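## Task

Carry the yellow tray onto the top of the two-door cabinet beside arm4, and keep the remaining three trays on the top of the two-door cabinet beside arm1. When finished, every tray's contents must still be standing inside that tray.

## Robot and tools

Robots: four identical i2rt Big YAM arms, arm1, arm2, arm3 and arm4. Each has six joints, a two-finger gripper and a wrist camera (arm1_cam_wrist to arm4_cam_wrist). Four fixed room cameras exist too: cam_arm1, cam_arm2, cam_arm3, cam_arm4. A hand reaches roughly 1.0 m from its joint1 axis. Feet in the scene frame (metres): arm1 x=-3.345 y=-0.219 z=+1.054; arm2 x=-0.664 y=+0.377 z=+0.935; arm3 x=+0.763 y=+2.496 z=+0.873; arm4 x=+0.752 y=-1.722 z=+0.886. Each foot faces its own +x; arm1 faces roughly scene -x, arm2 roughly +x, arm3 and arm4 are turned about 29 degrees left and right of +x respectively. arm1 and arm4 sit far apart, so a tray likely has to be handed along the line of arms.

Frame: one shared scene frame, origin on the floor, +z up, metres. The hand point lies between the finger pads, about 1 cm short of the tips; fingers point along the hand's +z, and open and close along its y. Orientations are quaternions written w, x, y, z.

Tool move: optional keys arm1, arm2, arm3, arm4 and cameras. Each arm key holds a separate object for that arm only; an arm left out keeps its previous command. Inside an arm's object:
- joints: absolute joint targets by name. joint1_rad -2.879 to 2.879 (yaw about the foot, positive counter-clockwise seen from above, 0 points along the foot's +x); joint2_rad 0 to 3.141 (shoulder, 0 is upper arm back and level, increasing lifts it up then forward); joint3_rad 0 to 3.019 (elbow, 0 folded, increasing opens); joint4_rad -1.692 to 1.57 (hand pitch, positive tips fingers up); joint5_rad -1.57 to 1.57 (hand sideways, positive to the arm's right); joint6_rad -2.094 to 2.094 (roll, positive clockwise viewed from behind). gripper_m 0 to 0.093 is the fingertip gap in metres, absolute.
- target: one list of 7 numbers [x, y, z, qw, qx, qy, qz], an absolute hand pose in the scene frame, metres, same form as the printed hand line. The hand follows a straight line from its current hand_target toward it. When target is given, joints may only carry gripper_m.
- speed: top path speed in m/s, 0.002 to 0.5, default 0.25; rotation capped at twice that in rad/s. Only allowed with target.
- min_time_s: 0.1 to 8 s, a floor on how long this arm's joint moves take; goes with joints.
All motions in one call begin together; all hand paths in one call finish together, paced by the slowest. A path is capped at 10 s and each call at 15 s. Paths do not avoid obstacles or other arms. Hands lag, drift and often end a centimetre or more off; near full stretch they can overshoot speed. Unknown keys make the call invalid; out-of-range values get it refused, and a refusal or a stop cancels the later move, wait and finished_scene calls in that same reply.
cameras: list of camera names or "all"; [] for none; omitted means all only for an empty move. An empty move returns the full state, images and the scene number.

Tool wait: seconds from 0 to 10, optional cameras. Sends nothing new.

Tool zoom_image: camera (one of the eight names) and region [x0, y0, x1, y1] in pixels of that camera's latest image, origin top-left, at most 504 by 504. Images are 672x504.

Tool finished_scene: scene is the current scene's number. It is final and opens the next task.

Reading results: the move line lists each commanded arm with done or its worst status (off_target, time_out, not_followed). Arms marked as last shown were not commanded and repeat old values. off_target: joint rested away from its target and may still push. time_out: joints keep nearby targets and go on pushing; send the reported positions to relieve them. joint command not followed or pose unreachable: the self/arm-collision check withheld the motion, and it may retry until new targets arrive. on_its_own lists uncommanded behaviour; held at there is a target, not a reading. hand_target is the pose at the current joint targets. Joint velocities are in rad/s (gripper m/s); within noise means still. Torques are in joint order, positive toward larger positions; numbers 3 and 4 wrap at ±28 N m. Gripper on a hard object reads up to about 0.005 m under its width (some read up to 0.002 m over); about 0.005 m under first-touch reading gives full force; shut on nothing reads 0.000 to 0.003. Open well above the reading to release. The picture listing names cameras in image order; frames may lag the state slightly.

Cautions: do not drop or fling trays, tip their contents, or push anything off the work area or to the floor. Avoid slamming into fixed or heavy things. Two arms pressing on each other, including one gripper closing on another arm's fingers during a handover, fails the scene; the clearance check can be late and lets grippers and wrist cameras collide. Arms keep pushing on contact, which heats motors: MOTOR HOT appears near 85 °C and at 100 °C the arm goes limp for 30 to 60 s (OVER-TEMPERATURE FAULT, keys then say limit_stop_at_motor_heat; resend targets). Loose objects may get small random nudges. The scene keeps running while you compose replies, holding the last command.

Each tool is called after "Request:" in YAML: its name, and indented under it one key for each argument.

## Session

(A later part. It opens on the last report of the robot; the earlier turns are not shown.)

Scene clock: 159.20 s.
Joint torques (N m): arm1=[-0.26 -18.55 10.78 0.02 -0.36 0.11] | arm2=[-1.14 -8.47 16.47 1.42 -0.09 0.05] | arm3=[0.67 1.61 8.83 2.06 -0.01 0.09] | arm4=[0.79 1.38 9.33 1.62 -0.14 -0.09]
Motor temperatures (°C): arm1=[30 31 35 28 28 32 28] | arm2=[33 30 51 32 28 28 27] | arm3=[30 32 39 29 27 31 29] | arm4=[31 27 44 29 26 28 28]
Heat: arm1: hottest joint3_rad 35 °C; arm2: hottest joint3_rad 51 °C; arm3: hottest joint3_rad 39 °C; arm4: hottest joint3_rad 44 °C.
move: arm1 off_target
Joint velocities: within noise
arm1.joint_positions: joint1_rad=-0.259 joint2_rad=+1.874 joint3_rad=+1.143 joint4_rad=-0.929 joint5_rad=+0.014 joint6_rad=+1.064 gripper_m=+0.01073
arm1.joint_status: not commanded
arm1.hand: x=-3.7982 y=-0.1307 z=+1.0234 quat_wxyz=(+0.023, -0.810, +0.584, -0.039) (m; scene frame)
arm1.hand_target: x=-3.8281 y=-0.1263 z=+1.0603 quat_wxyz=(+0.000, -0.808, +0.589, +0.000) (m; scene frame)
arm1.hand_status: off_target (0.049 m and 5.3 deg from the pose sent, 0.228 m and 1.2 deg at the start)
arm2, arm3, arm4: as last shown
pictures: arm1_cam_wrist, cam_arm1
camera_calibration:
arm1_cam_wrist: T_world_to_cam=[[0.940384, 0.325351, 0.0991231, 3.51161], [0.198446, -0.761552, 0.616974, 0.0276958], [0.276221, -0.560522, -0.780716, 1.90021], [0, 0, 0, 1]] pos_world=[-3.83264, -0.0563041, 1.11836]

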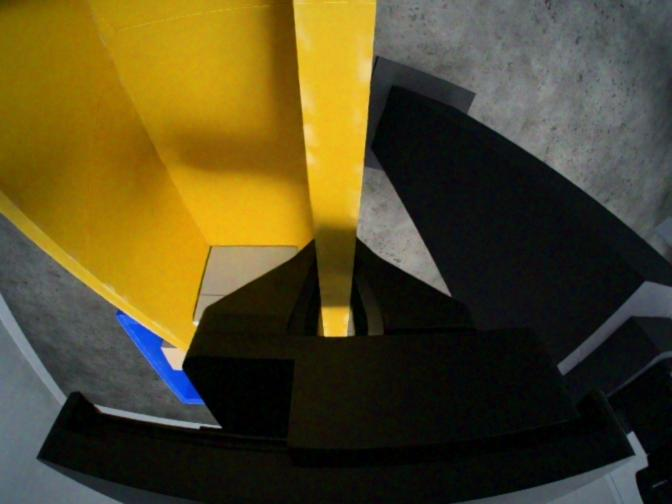

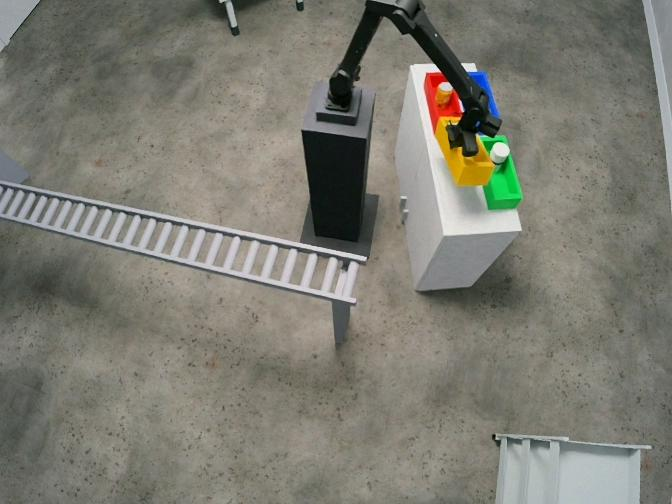

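Request:
move:
  arm1: {"target":[-3.63,0.15,1.12,0,0.36,-0.933,0],"speed":0.2}

Request:
move:
  arm1: {"target":[-3.39,0.31,1.12,0,0,-1,0],"speed":0.2}
  cameras: ["arm1_cam_wrist","cam_arm1"]

Request:
zoom_image:
  camera: "cam_arm1"
  region: [180, 100, 480, 350]

Scene clock: 181.77 s.
Joint torques (N m): arm1=[-0.03 -16.03 12.86 0.1 -0.44 0.16] | arm2=[-1.14 -8.53 16.47 1.42 -0.08 0.05] | arm3=[0.56 1.49 8.79 2.04 0 0.08] | arm4=[0.62 1.73 9.29 1.94 -0.11 -0.11]
Motor temperatures (°C): arm1=[30 32 37 28 28 32 29] | arm2=[33 30 52 31 28 28 27] | arm3=[30 32 39 29 27 31 29] | arm4=[31 27 44 29 26 28 28]
Heat: arm1: hottest joint3_rad 37 °C; arm2: hottest joint3_rad 52 °C; arm3: hottest joint3_rad 39 °C; arm4: hottest joint3_rad 44 °C.
move: arm1 off_target
Joint velocities: within noise
arm1.joint_positions: joint1_rad=-0.984 joint2_rad=+1.710 joint3_rad=+1.097 joint4_rad=-1.057 joint5_rad=+0.014 joint6_rad=+1.481 gripper_m=+0.01073
arm1.joint_status: not commanded
arm1.hand: x=-3.6058 y=+0.1225 z=+1.0822 quat_wxyz=(+0.019, -0.366, +0.929, -0.048) (m; scene frame)
arm1.hand_target: x=-3.6282 y=+0.1478 z=+1.1208 quat_wxyz=(+0.000, -0.360, +0.933, +0.000) (m; scene frame)
arm1.hand_status: off_target (0.053 m and 6.0 deg from the pose sent, 0.341 m and 66.4 deg at the start)
arm2, arm3, arm4: as last shown
pictures: none

Scene clock: 184.40 s.
Joint torques (N m): arm1=[-0.09 -16.79 13.71 0.17 -0.42 0.17] | arm2=[-1.2 -8.53 16.46 1.42 -0.08 0.05] | arm3=[0.56 1.55 8.84 2.03 0.01 0.08] | arm4=[0.91 1.49 9.21 1.83 -0.13 -0.15]
Motor temperatures (°C): arm1=[30 32 37 28 28 32 29] | arm2=[33 30 52 31 28 28 27] | arm3=[30 32 39 29 27 31 29] | arm4=[31 27 44 29 26 28 28]
Heat: arm1: hottest joint3_rad 37 °C; arm2: hottest joint3_rad 52 °C; arm3: hottest joint3_rad 39 °C; arm4: hottest joint3_rad 44 °C.
move: arm1 off_target
Joint velocities: within noise
arm1.joint_positions: joint1_rad=-1.563 joint2_rad=+1.839 joint3_rad=+1.300 joint4_rad=-1.118 joint5_rad=+0.011 joint6_rad=+1.643 gripper_m=+0.01073
arm1.joint_status: not commanded
arm1.hand: x=-3.3825 y=+0.2740 z=+1.0864 quat_wxyz=(+0.008, -0.005, +0.999, -0.045) (m; scene frame)
arm1.hand_target: x=-3.3897 y=+0.3071 z=+1.1212 quat_wxyz=(+0.000, +0.000, +1.000, +0.000) (m; scene frame)
arm1.hand_status: off_target (0.050 m and 5.3 deg from the pose sent, 0.288 m and 43.3 deg at the start)
arm2: as last shown
arm3.joint_positions: joint1_rad=-0.181 joint2_rad=+0.624 joint3_rad=+1.365 joint4_rad=-1.296 joint5_rad=+0.077 joint6_rad=-0.729 gripper_m=+0.09396
arm3.joint_status: not commanded
arm3.hand: x=+1.0043 y=+2.5663 z=+1.4050 quat_wxyz=(-0.466, +0.426, -0.765, +0.132) (m; scene frame)
arm3.hand_target: x=+1.0021 y=+2.5656 z=+1.4154 quat_wxyz=(-0.475, +0.422, -0.760, +0.134) (m; scene frame)
arm3.hand_status: not commanded
arm4.joint_positions: joint1_rad=-0.152 joint2_rad=+0.644 joint3_rad=+1.428 joint4_rad=-1.488 joint5_rad=-0.198 joint6_rad=-0.129 gripper_m=+0.09396
arm4.joint_status: not commanded
arm4.hand: x=+0.9420 y=-1.8320 z=+1.4093 quat_wxyz=(-0.419, -0.205, -0.881, +0.081) (m; scene frame)
arm4.hand_target: x=+0.9408 y=-1.8309 z=+1.4217 quat_wxyz=(-0.431, -0.202, -0.875, +0.087) (m; scene frame)
arm4.hand_status: not commanded
pictures: arm1_cam_wrist, cam_arm1
camera_calibration:
arm1_cam_wrist: T_world_to_cam=[[0.0177004, -0.994133, 0.106705, 0.215151], [-0.817584, 0.047041, 0.573885, -3.39695], [-0.575537, -0.0973986, -0.811955, -0.912564], [0, 0, 0, 1]] pos_world=[-3.30631, 0.284802, 1.18554]

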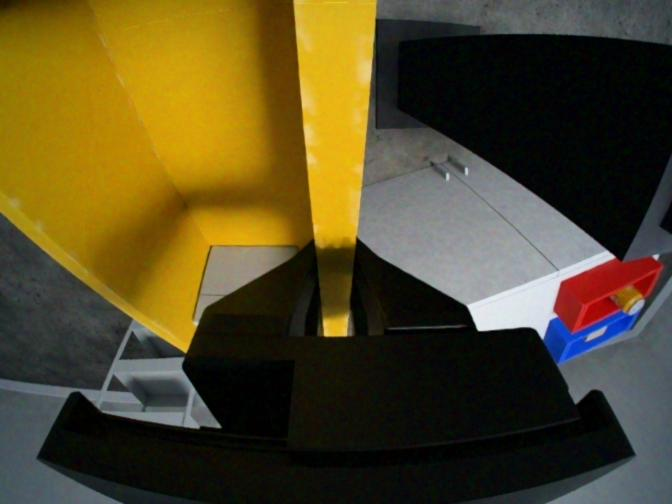

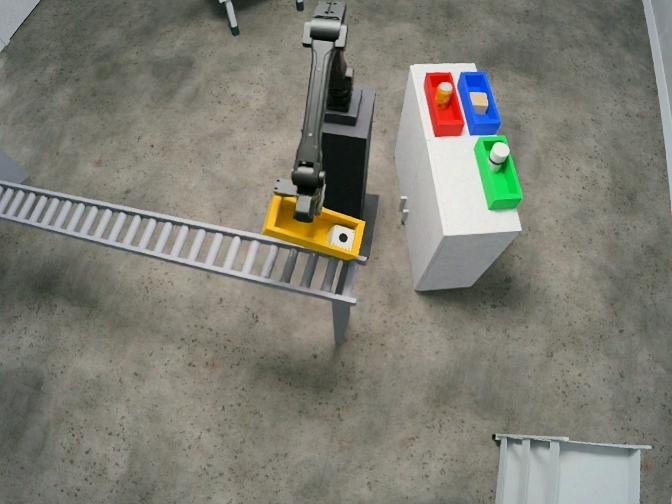

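Scaled by 1.680 from the camera's 672x504 image, which has a finer 960x720 frame.

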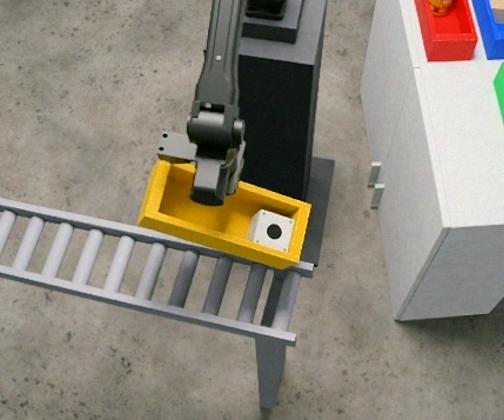

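Request:
move:
  arm1: {"target":[-3.41,0.35,1.05,0,0,-1,0],"speed":0.15}
  cameras: ["arm1_cam_wrist","cam_arm1"]

Request:
zoom_image:
  camera: "cam_arm1"
  region: [180, 140, 420, 340]

Scene clock: 197.43 s.
Joint torques (N m): arm1=[0.03 -19.55 12.66 0.68 -0.37 0.15] | arm2=[-1.14 -8.59 16.46 1.4 -0.08 0.04] | arm3=[0.5 1.61 8.85 2.06 0 0.09] | arm4=[1.08 1.14 9.13 1.95 -0.12 -0.13]
Motor temperatures (°C): arm1=[30 32 39 28 28 32 29] | arm2=[33 30 52 31 28 28 27] | arm3=[30 32 39 29 27 31 29] | arm4=[31 27 44 29 26 28 28]
Heat: arm1: hottest joint3_rad 39 °C; arm2: hottest joint3_rad 52 °C; arm3: hottest joint3_rad 39 °C; arm4: hottest joint3_rad 44 °C.
move: arm1 off_target
Joint velocities: within noise
arm1.joint_positions: joint1_rad=-1.534 joint2_rad=+2.029 joint3_rad=+1.385 joint4_rad=-1.032 joint5_rad=+0.009 joint6_rad=+1.673 gripper_m=+0.01073
arm1.joint_status: not commanded
arm1.hand: x=-3.4010 y=+0.3077 z=+1.0159 quat_wxyz=(+0.010, -0.004, +0.998, -0.054) (m; scene frame)
arm1.hand_target: x=-3.4096 y=+0.3469 z=+1.0521 quat_wxyz=(-0.001, +0.000, +1.000, +0.000) (m; scene frame)
arm1.hand_status: off_target (0.055 m and 6.3 deg from the pose sent, 0.089 m and 5.3 deg at the start)
arm2, arm3, arm4: as last shown
pictures: arm1_cam_wrist, cam_arm1
camera_calibration:
arm1_cam_wrist: T_world_to_cam=[[0.0162424, -0.992044, 0.12484, 0.232446], [-0.819343, 0.0583554, 0.570325, -3.37893], [-0.573073, -0.11155, -0.811877, -0.964492], [0, 0, 0, 1]] pos_world=[-3.32501, 0.320186, 1.11502]

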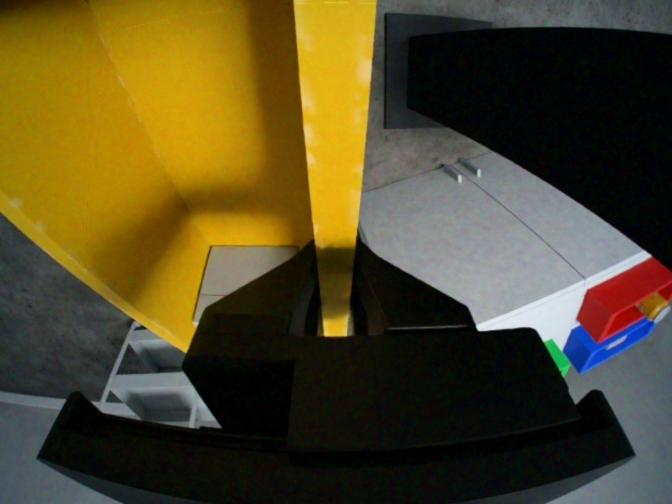

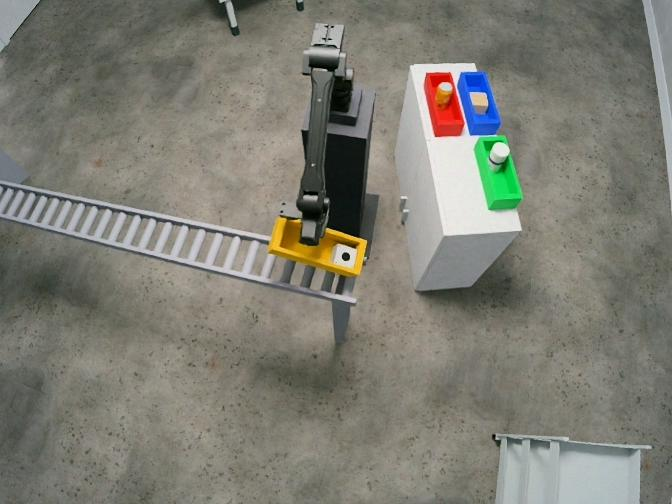

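Scaled by 2.100 from the camera's 672x504 image, which has a finer 960x720 frame.

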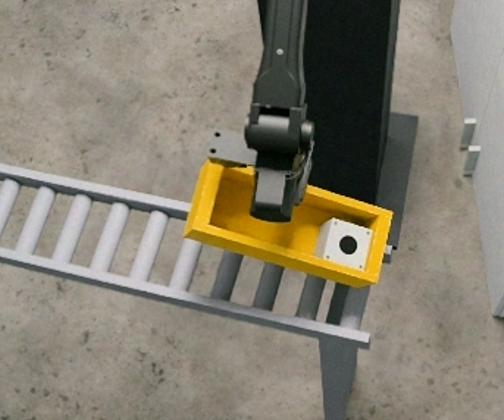

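Request:
move:
  arm1: {"target":[-3.41,0.364,1.0,-0.008,0.004,0.998,0.054],"speed":0.12}
  cameras: ["cam_arm1"]

Request:
zoom_image:
  camera: "cam_arm1"
  region: [180, 140, 420, 340]

Scene clock: 206.50 s.
Joint torques (N m): arm1=[-0.21 -20.13 7.71 1.14 -0.21 0.15] | arm2=[-1.08 -8.53 16.47 1.42 -0.08 0.05] | arm3=[0.5 1.38 8.84 2.04 -0.01 0.09] | arm4=[0.79 1.44 9.4 1.89 -0.15 -0.09]
Motor temperatures (°C): arm1=[30 32 39 28 28 32 29] | arm2=[33 31 53 31 28 28 27] | arm3=[30 32 39 29 27 31 29] | arm4=[31 27 44 29 26 28 28]
Heat: arm1: hottest joint3_rad 39 °C; arm2: hottest joint3_rad 53 °C; arm3: hottest joint3_rad 39 °C; arm4: hottest joint3_rad 44 °C.
move: arm1 off_target
Joint velocities: within noise
arm1.joint_positions: joint1_rad=-1.533 joint2_rad=+2.087 joint3_rad=+1.372 joint4_rad=-0.805 joint5_rad=+0.002 joint6_rad=+1.676 gripper_m=+0.01073
arm1.joint_status: not commanded
arm1.hand: x=-3.4070 y=+0.3465 z=+0.9799 quat_wxyz=(-0.002, -0.003, +1.000, +0.023) (m; scene frame)
arm1.hand_target: x=-3.4099 y=+0.3636 z=+1.0004 quat_wxyz=(-0.008, +0.004, +0.999, +0.054) (m; scene frame)
arm1.hand_status: off_target (0.027 m and 3.7 deg from the pose sent, 0.059 m and 12.6 deg at the start)
arm2.joint_positions: joint1_rad=+0.206 joint2_rad=+1.320 joint3_rad=+1.666 joint4_rad=-1.610 joint5_rad=+0.006 joint6_rad=+0.562 gripper_m=+0.09396
arm2.joint_status: not commanded
arm2.hand: x=-1.0942 y=+0.3316 z=+1.3373 quat_wxyz=(+0.044, +0.964, -0.224, -0.140) (m; scene frame)
arm2.hand_target: x=-1.1069 y=+0.3324 z=+1.3559 quat_wxyz=(+0.054, +0.958, -0.230, -0.163) (m; scene frame)
arm2.hand_status: not commanded
arm3, arm4: as last shown
pictures: cam_arm1

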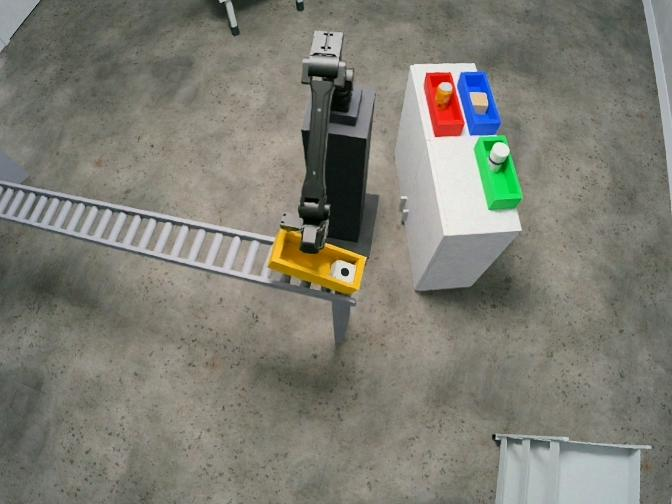

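Scaled by 2.100 from the camera's 672x504 image, which has a finer 960x720 frame.

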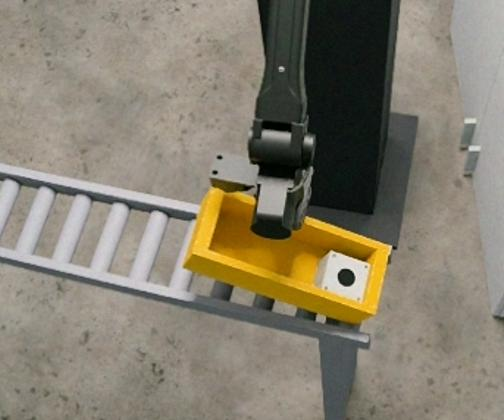

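Request:
move:
  arm1: {"target":[-3.41,0.361,0.972,-0.008,0.004,0.998,0.054],"speed":0.08}
  cameras: ["cam_arm1","arm1_cam_wrist"]

Request:
zoom_image:
  camera: "cam_arm1"
  region: [240, 200, 400, 330]

Scene clock: 219.43 s.
Joint torques (N m): arm1=[-0.79 -17.79 6.98 1.52 0.49 0.16] | arm2=[-1.14 -8.53 16.44 1.44 -0.09 0.05] | arm3=[0.38 1.49 8.8 2.04 0 0.08] | arm4=[1.03 1.61 9.39 1.68 -0.11 -0.11]
Motor temperatures (°C): arm1=[30 32 39 28 28 32 30] | arm2=[33 31 53 31 28 28 27] | arm3=[30 32 39 29 27 31 29] | arm4=[31 27 45 29 26 28 28]
Heat: arm1: hottest joint3_rad 39 °C; arm2: hottest joint3_rad 53 °C; arm3: hottest joint3_rad 39 °C; arm4: hottest joint3_rad 45 °C.
move: arm1 off_target
Joint velocities: within noise
arm1.joint_positions: joint1_rad=-1.526 joint2_rad=+2.102 joint3_rad=+1.361 joint4_rad=-0.750 joint5_rad=-0.016 joint6_rad=+1.676 gripper_m=+0.01073
arm1.joint_status: not commanded
arm1.hand: x=-3.4146 y=+0.3502 z=+0.9689 quat_wxyz=(-0.012, -0.006, +0.999, +0.036) (m; scene frame)
arm1.hand_target: x=-3.4100 y=+0.3608 z=+0.9722 quat_wxyz=(-0.008, +0.004, +0.999, +0.054) (m; scene frame)
arm1.hand_status: off_target (0.012 m and 2.4 deg from the pose sent, 0.017 m and 3.7 deg at the start)
arm2, arm3, arm4: as last shown
pictures: arm1_cam_wrist, cam_arm1
camera_calibration:
arm1_cam_wrist: T_world_to_cam=[[0.0217798, -0.998196, -0.0559533, 0.476917], [-0.792379, -0.0513625, 0.607863, -3.2717], [-0.609641, 0.0310971, -0.792068, -1.19978], [0, 0, 0, 1]] pos_world=[-3.33424, 0.345324, 1.06512]

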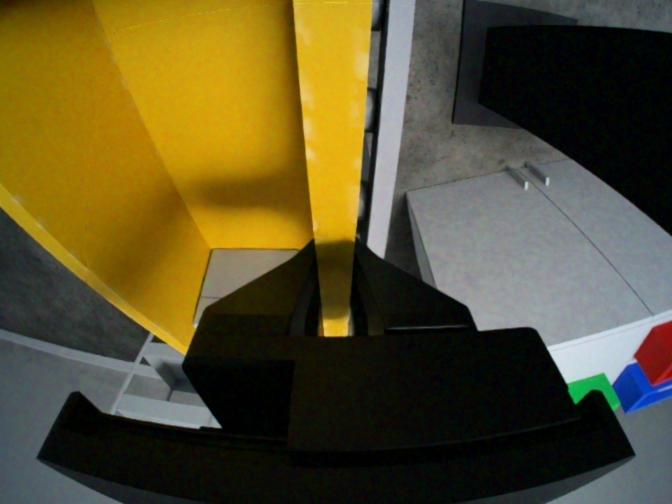

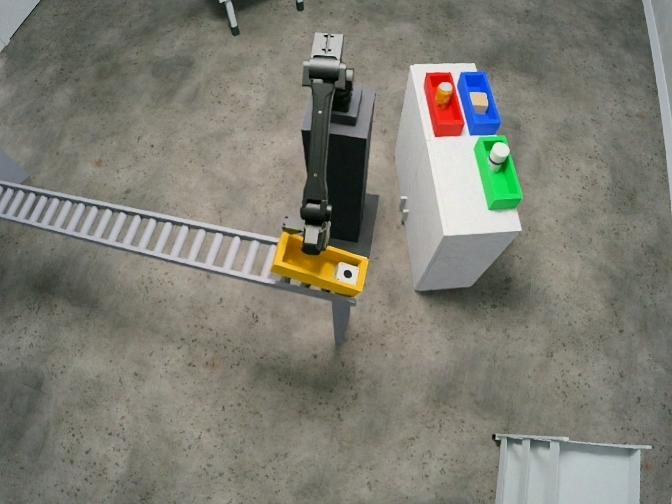

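Scaled by 3.150 from the camera's 672x504 image, which has a finer 960x720 frame.

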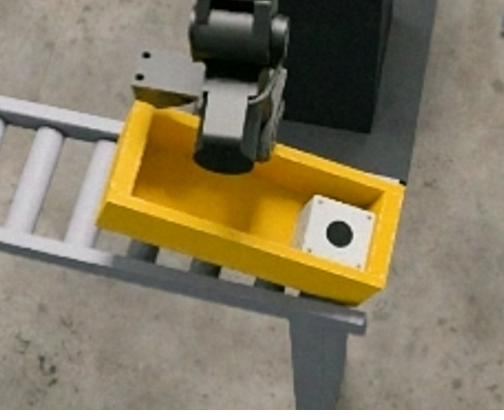

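Request:
move:
  arm1: {"target":[-3.40,0.353,0.945,-0.004,0.007,0.998,0.046],"speed":0.08}
  cameras: ["cam_arm1","arm1_cam_wrist"]

Request:
zoom_image:
  camera: "cam_arm1"
  region: [240, 200, 400, 330]

Scene clock: 230.37 s.
Joint torques (N m): arm1=[-1.44 -17.08 6.15 1.22 0.69 0.06] | arm2=[-1.14 -8.53 16.46 1.42 -0.09 0.05] | arm3=[0.56 1.61 8.87 2.04 0 0.1] | arm4=[1.08 1.38 9.42 1.85 -0.13 -0.09]
Motor temperatures (°C): arm1=[30 33 38 28 28 32 30] | arm2=[33 31 54 31 28 28 27] | arm3=[30 32 39 29 27 31 29] | arm4=[31 27 45 29 26 28 28]
Heat: arm1: hottest joint3_rad 38 °C; arm2: hottest joint3_rad 54 °C; arm3: hottest joint3_rad 39 °C; arm4: hottest joint3_rad 45 °C.
move: arm1 off_target
Joint velocities: within noise
arm1.joint_positions: joint1_rad=-1.531 joint2_rad=+2.132 joint3_rad=+1.346 joint4_rad=-0.697 joint5_rad=-0.015 joint6_rad=+1.676 gripper_m=+0.01073
arm1.joint_status: not commanded
arm1.hand: x=-3.4114 y=+0.3494 z=+0.9491 quat_wxyz=(-0.012, -0.004, +0.999, +0.040) (m; scene frame)
arm1.hand_target: x=-3.4000 y=+0.3528 z=+0.9452 quat_wxyz=(-0.004, +0.007, +0.999, +0.046) (m; scene frame)
arm1.hand_status: off_target (0.013 m and 1.7 deg from the pose sent, 0.028 m and 2.2 deg at the start)
arm2, arm3, arm4: as last shown
pictures: arm1_cam_wrist, cam_arm1
camera_calibration:
arm1_cam_wrist: T_world_to_cam=[[0.0163634, -0.997796, -0.0643071, 0.464287], [-0.792339, -0.0521691, 0.607846, -3.25674], [-0.609862, 0.0410066, -0.791446, -1.21831], [0, 0, 0, 1]] pos_world=[-3.33104, 0.343321, 1.04523]

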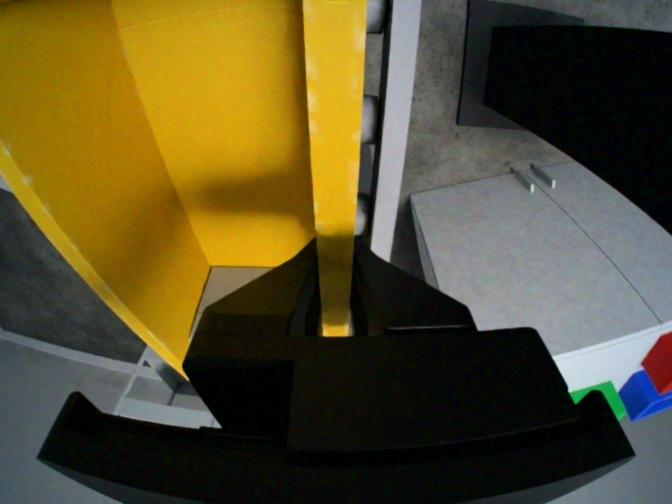

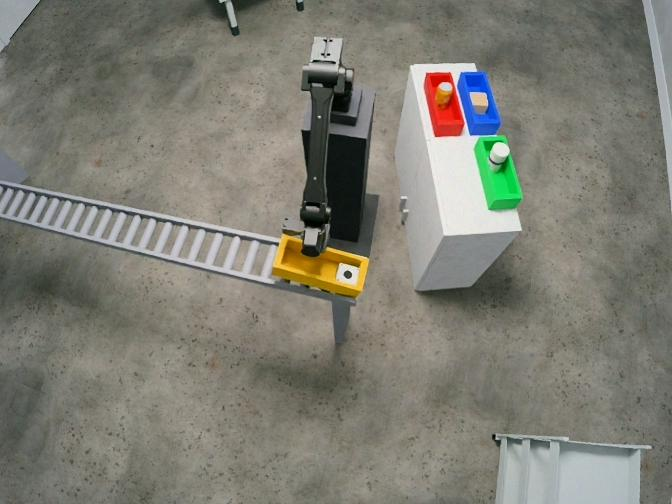

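Scaled by 3.150 from the camera's 672x504 image, which has a finer 960x720 frame.

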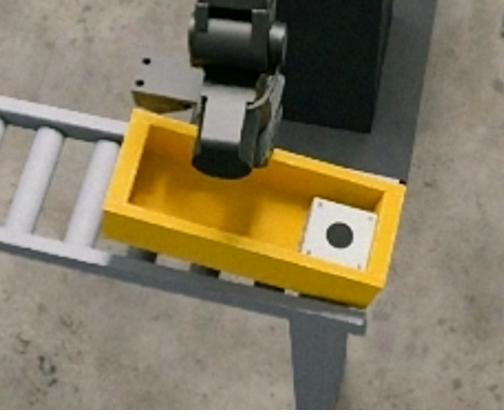

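Request:
move:
  arm1: {"target":[-3.39,0.338,0.952,-0.004,0.004,0.998,0.043],"speed":0.08}

Request:
move:
  arm1: {"target":[-3.39,0.338,0.935,-0.004,0.004,0.998,0.043],"speed":0.08}
  cameras: ["cam_arm1","arm1_cam_wrist"]

Request:
zoom_image:
  camera: "cam_arm1"
  region: [240, 200, 400, 330]

Scene clock: 242.77 s.
Joint torques (N m): arm1=[-0.67 -19.96 5.44 0.8 0.51 -0.18] | arm2=[-1.2 -8.53 16.46 1.43 -0.08 0.05] | arm3=[0.62 1.55 8.84 2.04 -0.01 0.08] | arm4=[0.79 2.08 9.13 1.94 -0.13 -0.12]
Motor temperatures (°C): arm1=[30 32 37 28 28 32 30] | arm2=[33 31 54 31 28 28 27] | arm3=[30 32 39 29 27 31 29] | arm4=[31 27 45 29 26 28 28]
Heat: arm1: hottest joint3_rad 37 °C; arm2: hottest joint3_rad 54 °C; arm3: hottest joint3_rad 39 °C; arm4: hottest joint3_rad 45 °C.
move: arm1 off_target
Joint velocities: within noise
arm1.joint_positions: joint1_rad=-1.558 joint2_rad=+2.131 joint3_rad=+1.301 joint4_rad=-0.680 joint5_rad=-0.013 joint6_rad=+1.676 gripper_m=+0.01073
arm1.joint_status: not commanded
arm1.hand: x=-3.3944 y=+0.3319 z=+0.9374 quat_wxyz=(-0.009, +0.009, +1.000, +0.027) (m; scene frame)
arm1.hand_target: x=-3.3900 y=+0.3379 z=+0.9519 quat_wxyz=(-0.004, +0.004, +0.999, +0.043) (m; scene frame)
arm1.hand_status: off_target (0.016 m and 2.0 deg from the pose sent, 0.024 m and 1.4 deg at the start)
arm2, arm3, arm4: as last shown
pictures: none

Scene clock: 243.73 s.
Joint torques (N m): arm1=[-0.62 -17.08 5.93 1.36 0.51 -0.17] | arm2=[-1.2 -8.53 16.46 1.44 -0.08 0.05] | arm3=[0.5 1.49 8.8 1.99 0 0.08] | arm4=[0.85 1.26 9.54 1.94 -0.12 -0.11]
Motor temperatures (°C): arm1=[30 32 37 28 28 32 30] | arm2=[33 31 54 31 28 28 27] | arm3=[30 32 39 29 27 31 29] | arm4=[31 27 45 29 26 28 28]
Heat: arm1: hottest joint3_rad 37 °C; arm2: hottest joint3_rad 54 °C; arm3: hottest joint3_rad 39 °C; arm4: hottest joint3_rad 45 °C.
move: arm1 done
Joint velocities: within noise
arm1.joint_positions: joint1_rad=-1.558 joint2_rad=+2.131 joint3_rad=+1.294 joint4_rad=-0.663 joint5_rad=-0.013 joint6_rad=+1.674 gripper_m=+0.01073
arm1.joint_status: not commanded
arm1.hand: x=-3.3944 y=+0.3326 z=+0.9358 quat_wxyz=(-0.010, +0.008, +0.999, +0.032) (m; scene frame)
arm1.hand_target: x=-3.3899 y=+0.3379 z=+0.9352 quat_wxyz=(-0.004, +0.004, +0.999, +0.043) (m; scene frame)
arm1.hand_status: done (0.007 m and 1.5 deg from the pose sent, 0.008 m and 2.0 deg at the start)
arm2, arm3, arm4: as last shown
pictures: arm1_cam_wrist, cam_arm1
camera_calibration:
arm1_cam_wrist: T_world_to_cam=[[-0.00792103, -0.998807, -0.0481784, 0.349168], [-0.79578, -0.0228793, 0.605154, -3.25502], [-0.605534, 0.0431329, -0.794649, -1.20076], [0, 0, 0, 1]] pos_world=[-3.31461, 0.326071, 1.03242]

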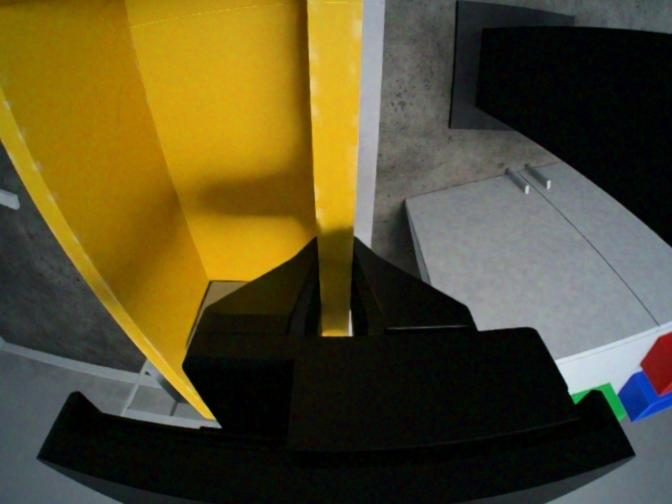

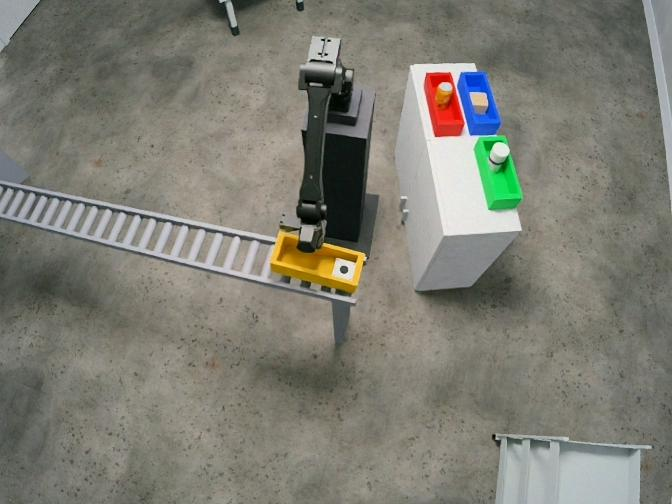

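Scaled by 3.150 from the camera's 672x504 image, which has a finer 960x720 frame.

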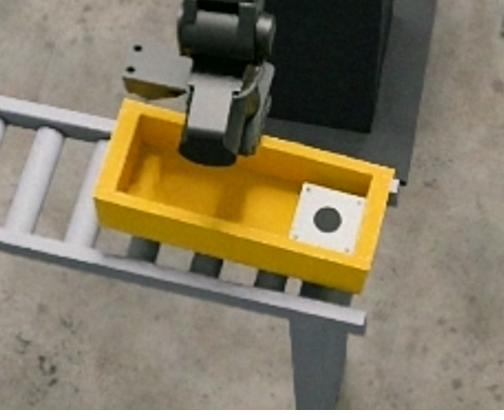

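Request:
move:
  arm1: {"target":[-3.39,0.353,0.955,-0.004,0.004,0.998,0.043],"speed":0.08}

Request:
move:
  arm1: {"target":[-3.39,0.350,0.929,-0.004,0.004,0.998,0.043],"speed":0.06}
  cameras: ["cam_arm1","arm1_cam_wrist"]

Request:
zoom_image:
  camera: "cam_arm1"
  region: [240, 200, 400, 330]

Scene clock: 250.60 s.
Joint torques (N m): arm1=[-0.85 -18.32 9.43 0.17 0.27 -0.19] | arm2=[-1.2 -8.53 16.46 1.44 -0.08 0.05] | arm3=[0.56 1.67 8.84 2.04 0 0.09] | arm4=[1.44 2.14 9.33 1.91 -0.12 -0.11]
Motor temperatures (°C): arm1=[30 33 37 28 28 31 30] | arm2=[33 31 54 31 28 28 26] | arm3=[30 32 39 29 27 31 29] | arm4=[31 27 45 29 26 28 28]
Heat: arm1: hottest joint3_rad 37 °C; arm2: hottest joint3_rad 54 °C; arm3: hottest joint3_rad 39 °C; arm4: hottest joint3_rad 45 °C.
move: arm1 off_target
Joint velocities: within noise
arm1.joint_positions: joint1_rad=-1.558 joint2_rad=+2.131 joint3_rad=+1.304 joint4_rad=-0.692 joint5_rad=-0.007 joint6_rad=+1.674 gripper_m=+0.01073
arm1.joint_status: not commanded
arm1.hand: x=-3.3931 y=+0.3306 z=+0.9380 quat_wxyz=(-0.006, +0.009, +1.000, +0.023) (m; scene frame)
arm1.hand_target: x=-3.3898 y=+0.3523 z=+0.9555 quat_wxyz=(-0.004, +0.004, +0.999, +0.043) (m; scene frame)
arm1.hand_status: off_target (0.028 m and 2.4 deg from the pose sent, 0.028 m and 1.5 deg at the start)
arm2, arm3, arm4: as last shown
pictures: none

Scene clock: 251.67 s.
Joint torques (N m): arm1=[-0.73 -16.67 8.43 1.09 0.3 -0.18] | arm2=[-1.2 -8.59 16.46 1.4 -0.09 0.05] | arm3=[0.5 1.55 8.8 2 -0.01 0.09] | arm4=[1.08 1.85 9.31 1.81 -0.12 -0.16]
Motor temperatures (°C): arm1=[30 33 37 28 28 31 30] | arm2=[33 31 54 31 28 28 26] | arm3=[30 32 39 29 27 31 29] | arm4=[31 27 45 29 26 28 28]
Heat: arm1: hottest joint3_rad 37 °C; arm2: hottest joint3_rad 54 °C; arm3: hottest joint3_rad 39 °C; arm4: hottest joint3_rad 45 °C.
move: arm1 off_target
Joint velocities: within noise
arm1.joint_positions: joint1_rad=-1.558 joint2_rad=+2.155 joint3_rad=+1.304 joint4_rad=-0.666 joint5_rad=-0.008 joint6_rad=+1.674 gripper_m=+0.01073
arm1.joint_status: not commanded
arm1.hand: x=-3.3932 y=+0.3308 z=+0.9254 quat_wxyz=(-0.006, +0.009, +1.000, +0.024) (m; scene frame)
arm1.hand_target: x=-3.3900 y=+0.3494 z=+0.9295 quat_wxyz=(-0.004, +0.004, +0.999, +0.043) (m; scene frame)
arm1.hand_status: off_target (0.020 m and 2.3 deg from the pose sent, 0.022 m and 2.4 deg at the start)
arm2: as last shown
arm3.joint_positions: joint1_rad=-0.181 joint2_rad=+0.624 joint3_rad=+1.365 joint4_rad=-1.296 joint5_rad=+0.077 joint6_rad=-0.729 gripper_m=+0.09396
arm3.joint_status: not commanded
arm3.hand: x=+1.0043 y=+2.5663 z=+1.4050 quat_wxyz=(-0.466, +0.426, -0.765, +0.132) (m; scene frame)
arm3.hand_target: x=+1.0021 y=+2.5656 z=+1.4154 quat_wxyz=(-0.475, +0.422, -0.760, +0.134) (m; scene frame)
arm3.hand_status: not commanded
arm4.joint_positions: joint1_rad=-0.152 joint2_rad=+0.644 joint3_rad=+1.428 joint4_rad=-1.488 joint5_rad=-0.198 joint6_rad=-0.129 gripper_m=+0.09396
arm4.joint_status: not commanded
arm4.hand: x=+0.9420 y=-1.8320 z=+1.4093 quat_wxyz=(-0.419, -0.205, -0.881, +0.081) (m; scene frame)
arm4.hand_target: x=+0.9408 y=-1.8309 z=+1.4217 quat_wxyz=(-0.431, -0.202, -0.875, +0.087) (m; scene frame)
arm4.hand_status: not commanded
pictures: arm1_cam_wrist, cam_arm1
camera_calibration:
arm1_cam_wrist: T_world_to_cam=[[-0.00836152, -0.999487, -0.0309055, 0.329586], [-0.799908, -0.0118611, 0.600006, -3.26061], [-0.600065, 0.0297385, -0.799399, -1.18083], [0, 0, 0, 1]] pos_world=[-3.31401, 0.325858, 1.02262]

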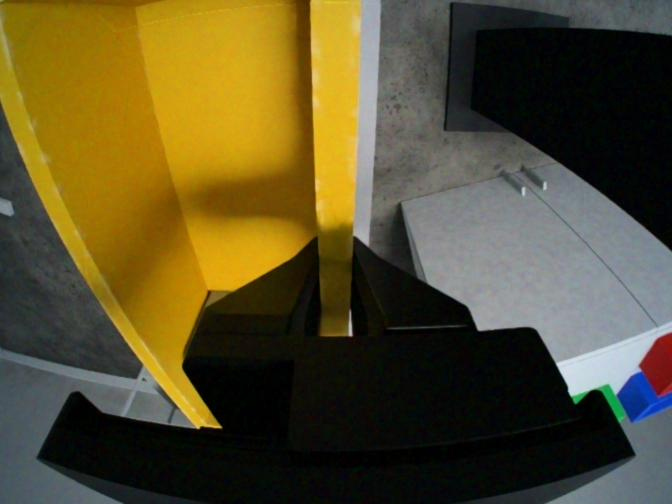

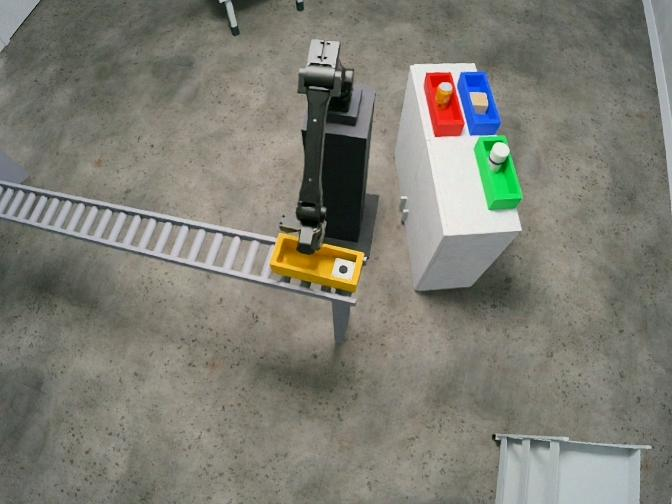

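Scaled by 3.150 from the camera's 672x504 image, which has a finer 960x720 frame.

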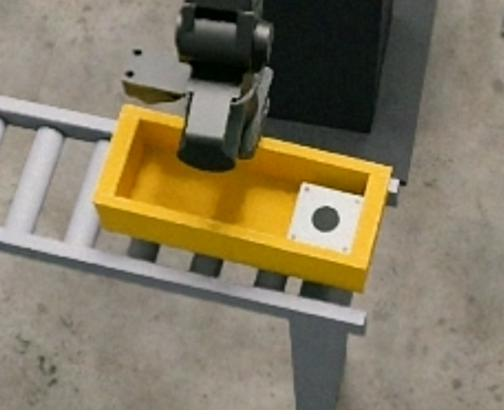

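Request:
move:
  arm1: {"target":[-3.39,0.372,0.975,-0.004,0.004,0.998,0.05],"speed":0.08}

Request:
move:
  arm1: {"target":[-3.39,0.36,0.935,-0.004,0.004,0.998,0.043],"speed":0.06}
  cameras: ["cam_arm1","arm1_cam_wrist"]

Request:
zoom_image:
  camera: "cam_arm1"
  region: [240, 200, 400, 330]

Scene clock: 257.37 s.
Joint torques (N m): arm1=[-0.85 -21.6 10.76 0.05 -0.19 -0.2] | arm2=[-1.14 -8.47 16.46 1.42 -0.09 0.05] | arm3=[0.5 1.67 8.9 2.06 -0.01 0.1] | arm4=[0.79 1.55 9.31 1.8 -0.08 -0.14]
Motor temperatures (°C): arm1=[30 33 37 28 28 31 30] | arm2=[33 31 54 31 28 28 26] | arm3=[30 32 40 29 27 31 29] | arm4=[31 27 45 29 26 28 28]
Heat: arm1: hottest joint3_rad 37 °C; arm2: hottest joint3_rad 54 °C; arm3: hottest joint3_rad 40 °C; arm4: hottest joint3_rad 45 °C.
move: arm1 off_target
Joint velocities: within noise
arm1.joint_positions: joint1_rad=-1.559 joint2_rad=+2.155 joint3_rad=+1.344 joint4_rad=-0.743 joint5_rad=+0.007 joint6_rad=+1.674 gripper_m=+0.01073
arm1.joint_status: not commanded
arm1.hand: x=-3.3904 y=+0.3333 z=+0.9355 quat_wxyz=(+0.003, +0.009, +1.000, +0.006) (m; scene frame)
arm1.hand_target: x=-3.3897 y=+0.3697 z=+0.9759 quat_wxyz=(-0.003, +0.004, +0.999, +0.050) (m; scene frame)
arm1.hand_status: off_target (0.055 m and 5.2 deg from the pose sent, 0.064 m and 3.1 deg at the start)
arm2, arm3, arm4: as last shown
pictures: none

Scene clock: 258.60 s.
Joint torques (N m): arm1=[-0.79 -17.61 8.18 1.37 0.18 -0.08] | arm2=[-1.14 -8.53 16.46 1.42 -0.08 0.05] | arm3=[0.38 1.55 8.8 2.07 0.01 0.08] | arm4=[1.49 2.61 9.32 1.95 -0.1 -0.11]
Motor temperatures (°C): arm1=[30 33 37 28 28 31 30] | arm2=[33 31 54 31 28 28 26] | arm3=[30 32 40 29 27 31 29] | arm4=[31 27 45 29 26 28 28]
Heat: arm1: hottest joint3_rad 37 °C; arm2: hottest joint3_rad 54 °C; arm3: hottest joint3_rad 40 °C; arm4: hottest joint3_rad 45 °C.
move: arm1 off_target
Joint velocities: within noise
arm1.joint_positions: joint1_rad=-1.559 joint2_rad=+2.168 joint3_rad=+1.344 joint4_rad=-0.705 joint5_rad=-0.005 joint6_rad=+1.664 gripper_m=+0.01073
arm1.joint_status: not commanded
arm1.hand: x=-3.3929 y=+0.3394 z=+0.9290 quat_wxyz=(-0.004, +0.004, +1.000, +0.018) (m; scene frame)
arm1.hand_target: x=-3.3899 y=+0.3594 z=+0.9356 quat_wxyz=(-0.004, +0.004, +0.999, +0.043) (m; scene frame)
arm1.hand_status: off_target (0.022 m and 2.9 deg from the pose sent, 0.027 m and 4.4 deg at the start)
arm2.joint_positions: joint1_rad=+0.206 joint2_rad=+1.320 joint3_rad=+1.666 joint4_rad=-1.610 joint5_rad=+0.006 joint6_rad=+0.562 gripper_m=+0.09396
arm2.joint_status: not commanded
arm2.hand: x=-1.0942 y=+0.3316 z=+1.3373 quat_wxyz=(+0.044, +0.964, -0.224, -0.140) (m; scene frame)
arm2.hand_target: x=-1.1069 y=+0.3324 z=+1.3559 quat_wxyz=(+0.054, +0.958, -0.230, -0.163) (m; scene frame)
arm2.hand_status: not commanded
arm3, arm4: as last shown
pictures: arm1_cam_wrist, cam_arm1
camera_calibration:
arm1_cam_wrist: T_world_to_cam=[[0.00121256, -0.999802, -0.0198797, 0.360727], [-0.802459, -0.0128352, 0.596569, -3.26757], [-0.596705, 0.0152293, -0.802316, -1.159], [0, 0, 0, 1]] pos_world=[-3.31411, 0.336366, 1.02661]

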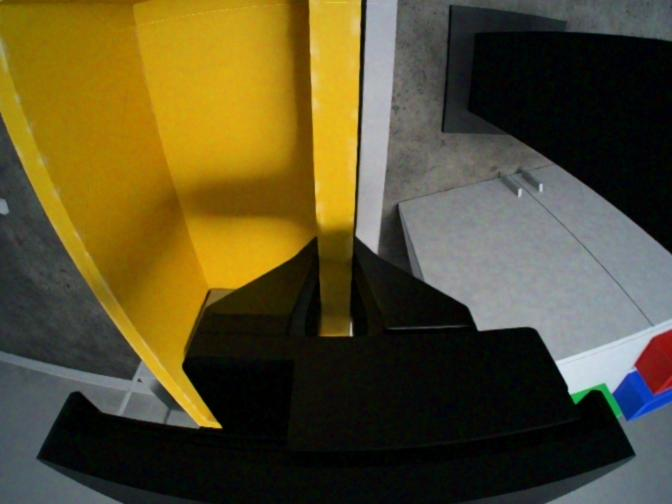

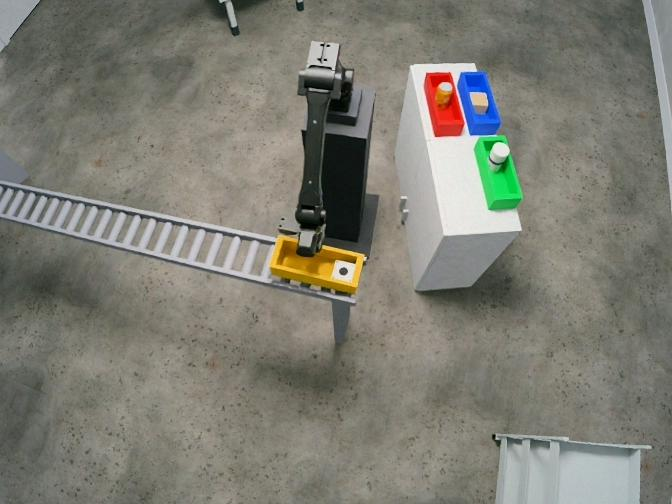

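Scaled by 3.150 from the camera's 672x504 image, which has a finer 960x720 frame.

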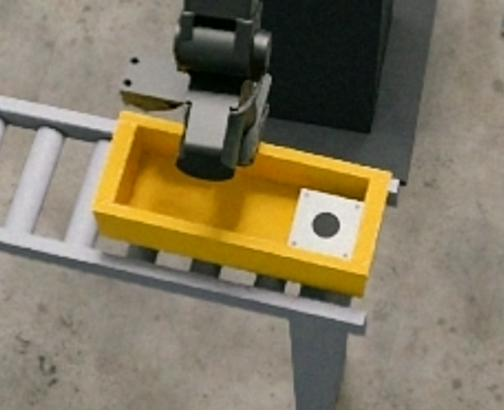

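Request:
move:
  arm1: {"target":[-3.39,0.374,0.935,-0.004,0.004,0.998,0.045],"speed":0.06}
  cameras: ["cam_arm1","arm1_cam_wrist"]

Request:
zoom_image:
  camera: "cam_arm1"
  region: [240, 200, 400, 330]

Scene clock: 263.13 s.
Joint torques (N m): arm1=[-0.97 -17.44 10.56 0.73 0.25 -0.03] | arm2=[-1.08 -8.53 16.47 1.42 -0.08 0.05] | arm3=[0.56 1.61 8.81 2.04 0 0.08] | arm4=[0.62 1.79 9.42 1.87 -0.16 -0.14]
Motor temperatures (°C): arm1=[30 33 37 28 28 31 30] | arm2=[33 31 55 31 28 28 26] | arm3=[30 32 40 28 27 31 29] | arm4=[31 27 45 29 26 28 28]
Heat: arm1: hottest joint3_rad 37 °C; arm2: hottest joint3_rad 55 °C; arm3: hottest joint3_rad 40 °C; arm4: hottest joint3_rad 45 °C.
move: arm1 off_target
Joint velocities: within noise
arm1.joint_positions: joint1_rad=-1.559 joint2_rad=+2.184 joint3_rad=+1.360 joint4_rad=-0.705 joint5_rad=-0.007 joint6_rad=+1.656 gripper_m=+0.01073
arm1.joint_status: not commanded
arm1.hand: x=-3.3936 y=+0.3434 z=+0.9243 quat_wxyz=(-0.005, +0.000, +1.000, +0.018) (m; scene frame)
arm1.hand_target: x=-3.3898 y=+0.3727 z=+0.9362 quat_wxyz=(-0.004, +0.004, +0.999, +0.045) (m; scene frame)
arm1.hand_status: off_target (0.033 m and 3.2 deg from the pose sent, 0.035 m and 3.1 deg at the start)
arm2, arm3, arm4: as last shown
pictures: arm1_cam_wrist, cam_arm1
camera_calibration:
arm1_cam_wrist: T_world_to_cam=[[0.00927499, -0.999776, -0.0190472, 0.391207], [-0.801443, -0.0188236, 0.597775, -3.26087], [-0.598, 0.0097209, -0.801437, -1.16654], [0, 0, 0, 1]] pos_world=[-3.31462, 0.341078, 1.02181]

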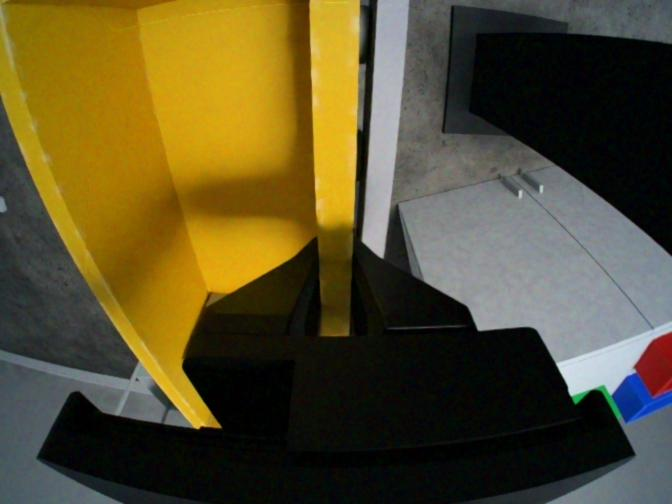

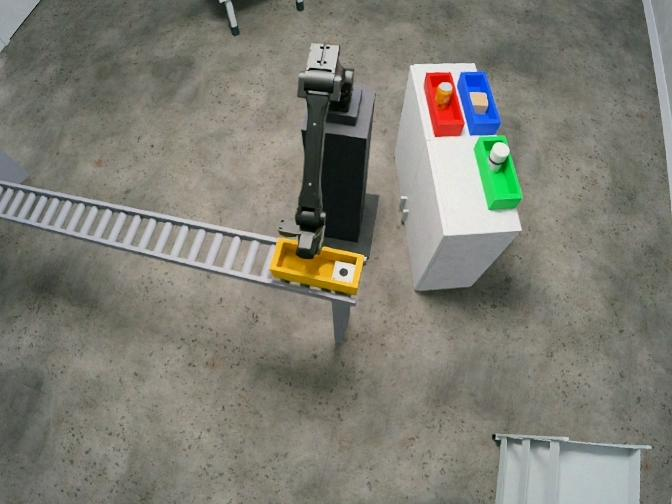

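Scaled by 3.150 from the camera's 672x504 image, which has a finer 960x720 frame.

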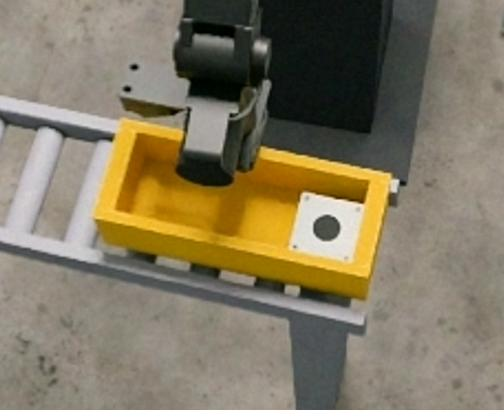

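Request:
move:
  arm1: {"target":[-3.39,0.374,0.92,-0.004,0.004,0.998,0.045],"speed":0.06}

Request:
move:
  arm1: {"joints":{"gripper_m":0.03}}
  cameras: ["cam_arm1","arm1_cam_wrist"]

Request:
zoom_image:
  camera: "cam_arm1"
  region: [220, 200, 400, 330]

Scene clock: 267.93 s.
Joint torques (N m): arm1=[-1.08 -16.73 10 1.33 0.26 0] | arm2=[-1.14 -8.59 16.47 1.43 -0.08 0.05] | arm3=[0.38 1.49 8.79 2 -0.01 0.09] | arm4=[0.67 1.85 9.35 1.85 -0.11 -0.1]
Motor temperatures (°C): arm1=[30 33 38 28 28 31 30] | arm2=[33 31 55 31 28 28 26] | arm3=[30 32 40 28 27 30 29] | arm4=[30 27 45 29 26 28 28]
Heat: arm1: hottest joint3_rad 38 °C; arm2: hottest joint3_rad 55 °C; arm3: hottest joint3_rad 40 °C; arm4: hottest joint3_rad 45 °C.
move: arm1 off_target
Joint velocities: within noise
arm1.joint_positions: joint1_rad=-1.559 joint2_rad=+2.204 joint3_rad=+1.368 joint4_rad=-0.696 joint5_rad=-0.007 joint6_rad=+1.655 gripper_m=+0.01073
arm1.joint_status: not commanded
arm1.hand: x=-3.3938 y=+0.3444 z=+0.9154 quat_wxyz=(-0.005, +0.000, +1.000, +0.016) (m; scene frame)
arm1.hand_target: x=-3.3899 y=+0.3727 z=+0.9213 quat_wxyz=(-0.004, +0.004, +0.999, +0.045) (m; scene frame)
arm1.hand_status: off_target (0.030 m and 3.4 deg from the pose sent, 0.031 m and 3.2 deg at the start)
arm2, arm3, arm4: as last shown
pictures: none

Scene clock: 268.57 s.
Joint torques (N m): arm1=[-0.91 -17.14 9.28 0.9 0.11 -0.01] | arm2=[-1.2 -8.53 16.46 1.43 -0.08 0.05] | arm3=[0.62 1.44 8.83 2 0 0.09] | arm4=[1.49 1.49 9.52 1.73 -0.12 -0.08]
Motor temperatures (°C): arm1=[30 33 38 28 28 31 30] | arm2=[33 31 55 31 28 28 26] | arm3=[30 32 40 28 27 30 29] | arm4=[30 27 45 29 26 28 28]
Heat: arm1: hottest joint3_rad 38 °C; arm2: hottest joint3_rad 55 °C; arm3: hottest joint3_rad 40 °C; arm4: hottest joint3_rad 45 °C.
move: arm1 done
Joint velocities: within noise
arm1.joint_positions: joint1_rad=-1.560 joint2_rad=+2.208 joint3_rad=+1.378 joint4_rad=-0.683 joint5_rad=-0.003 joint6_rad=+1.655 gripper_m=+0.02992
arm1.joint_status: all done
arm1.hand: x=-3.3933 y=+0.3522 z=+0.9165 quat_wxyz=(-0.004, +0.000, +1.000, +0.026) (m; scene frame)
arm1.hand_target: x=-3.3899 y=+0.3728 z=+0.9213 quat_wxyz=(-0.004, +0.004, +0.999, +0.045) (m; scene frame)
arm1.hand_status: not commanded
arm2, arm3, arm4: as last shown
pictures: arm1_cam_wrist, cam_arm1
camera_calibration:
arm1_cam_wrist: T_world_to_cam=[[0.00913837, -0.999307, -0.0360765, 0.414824], [-0.802661, -0.0288471, 0.595738, -3.25455], [-0.596366, 0.0235131, -0.802368, -1.17115], [0, 0, 0, 1]] pos_world=[-3.31452, 0.348189, 1.01413]

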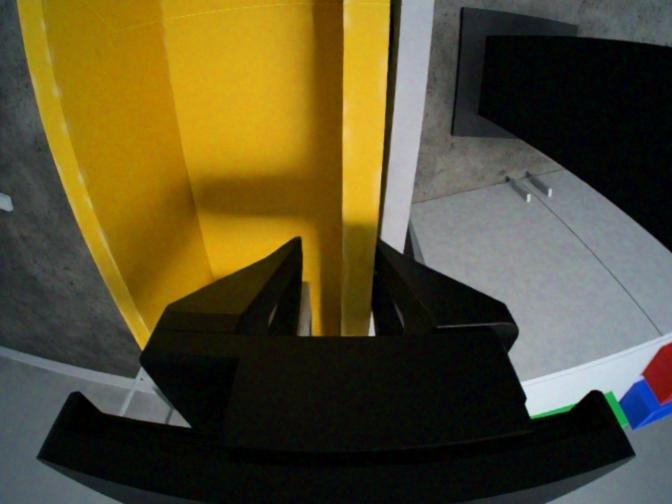

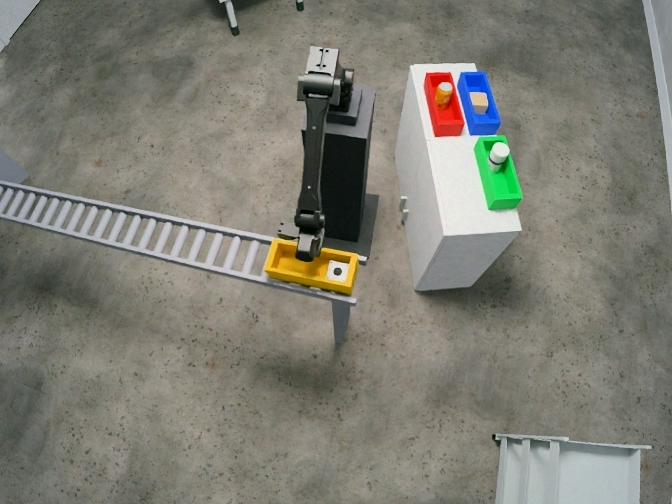

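Scaled by 2.800 from the camera's 672x504 image, which has a finer 960x720 frame.

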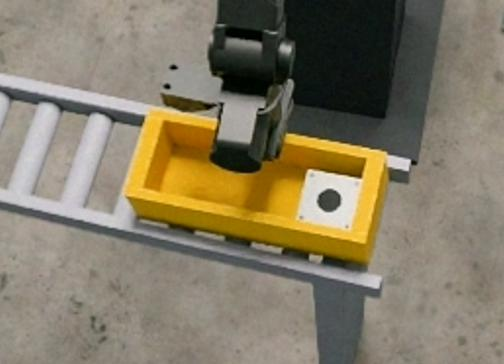

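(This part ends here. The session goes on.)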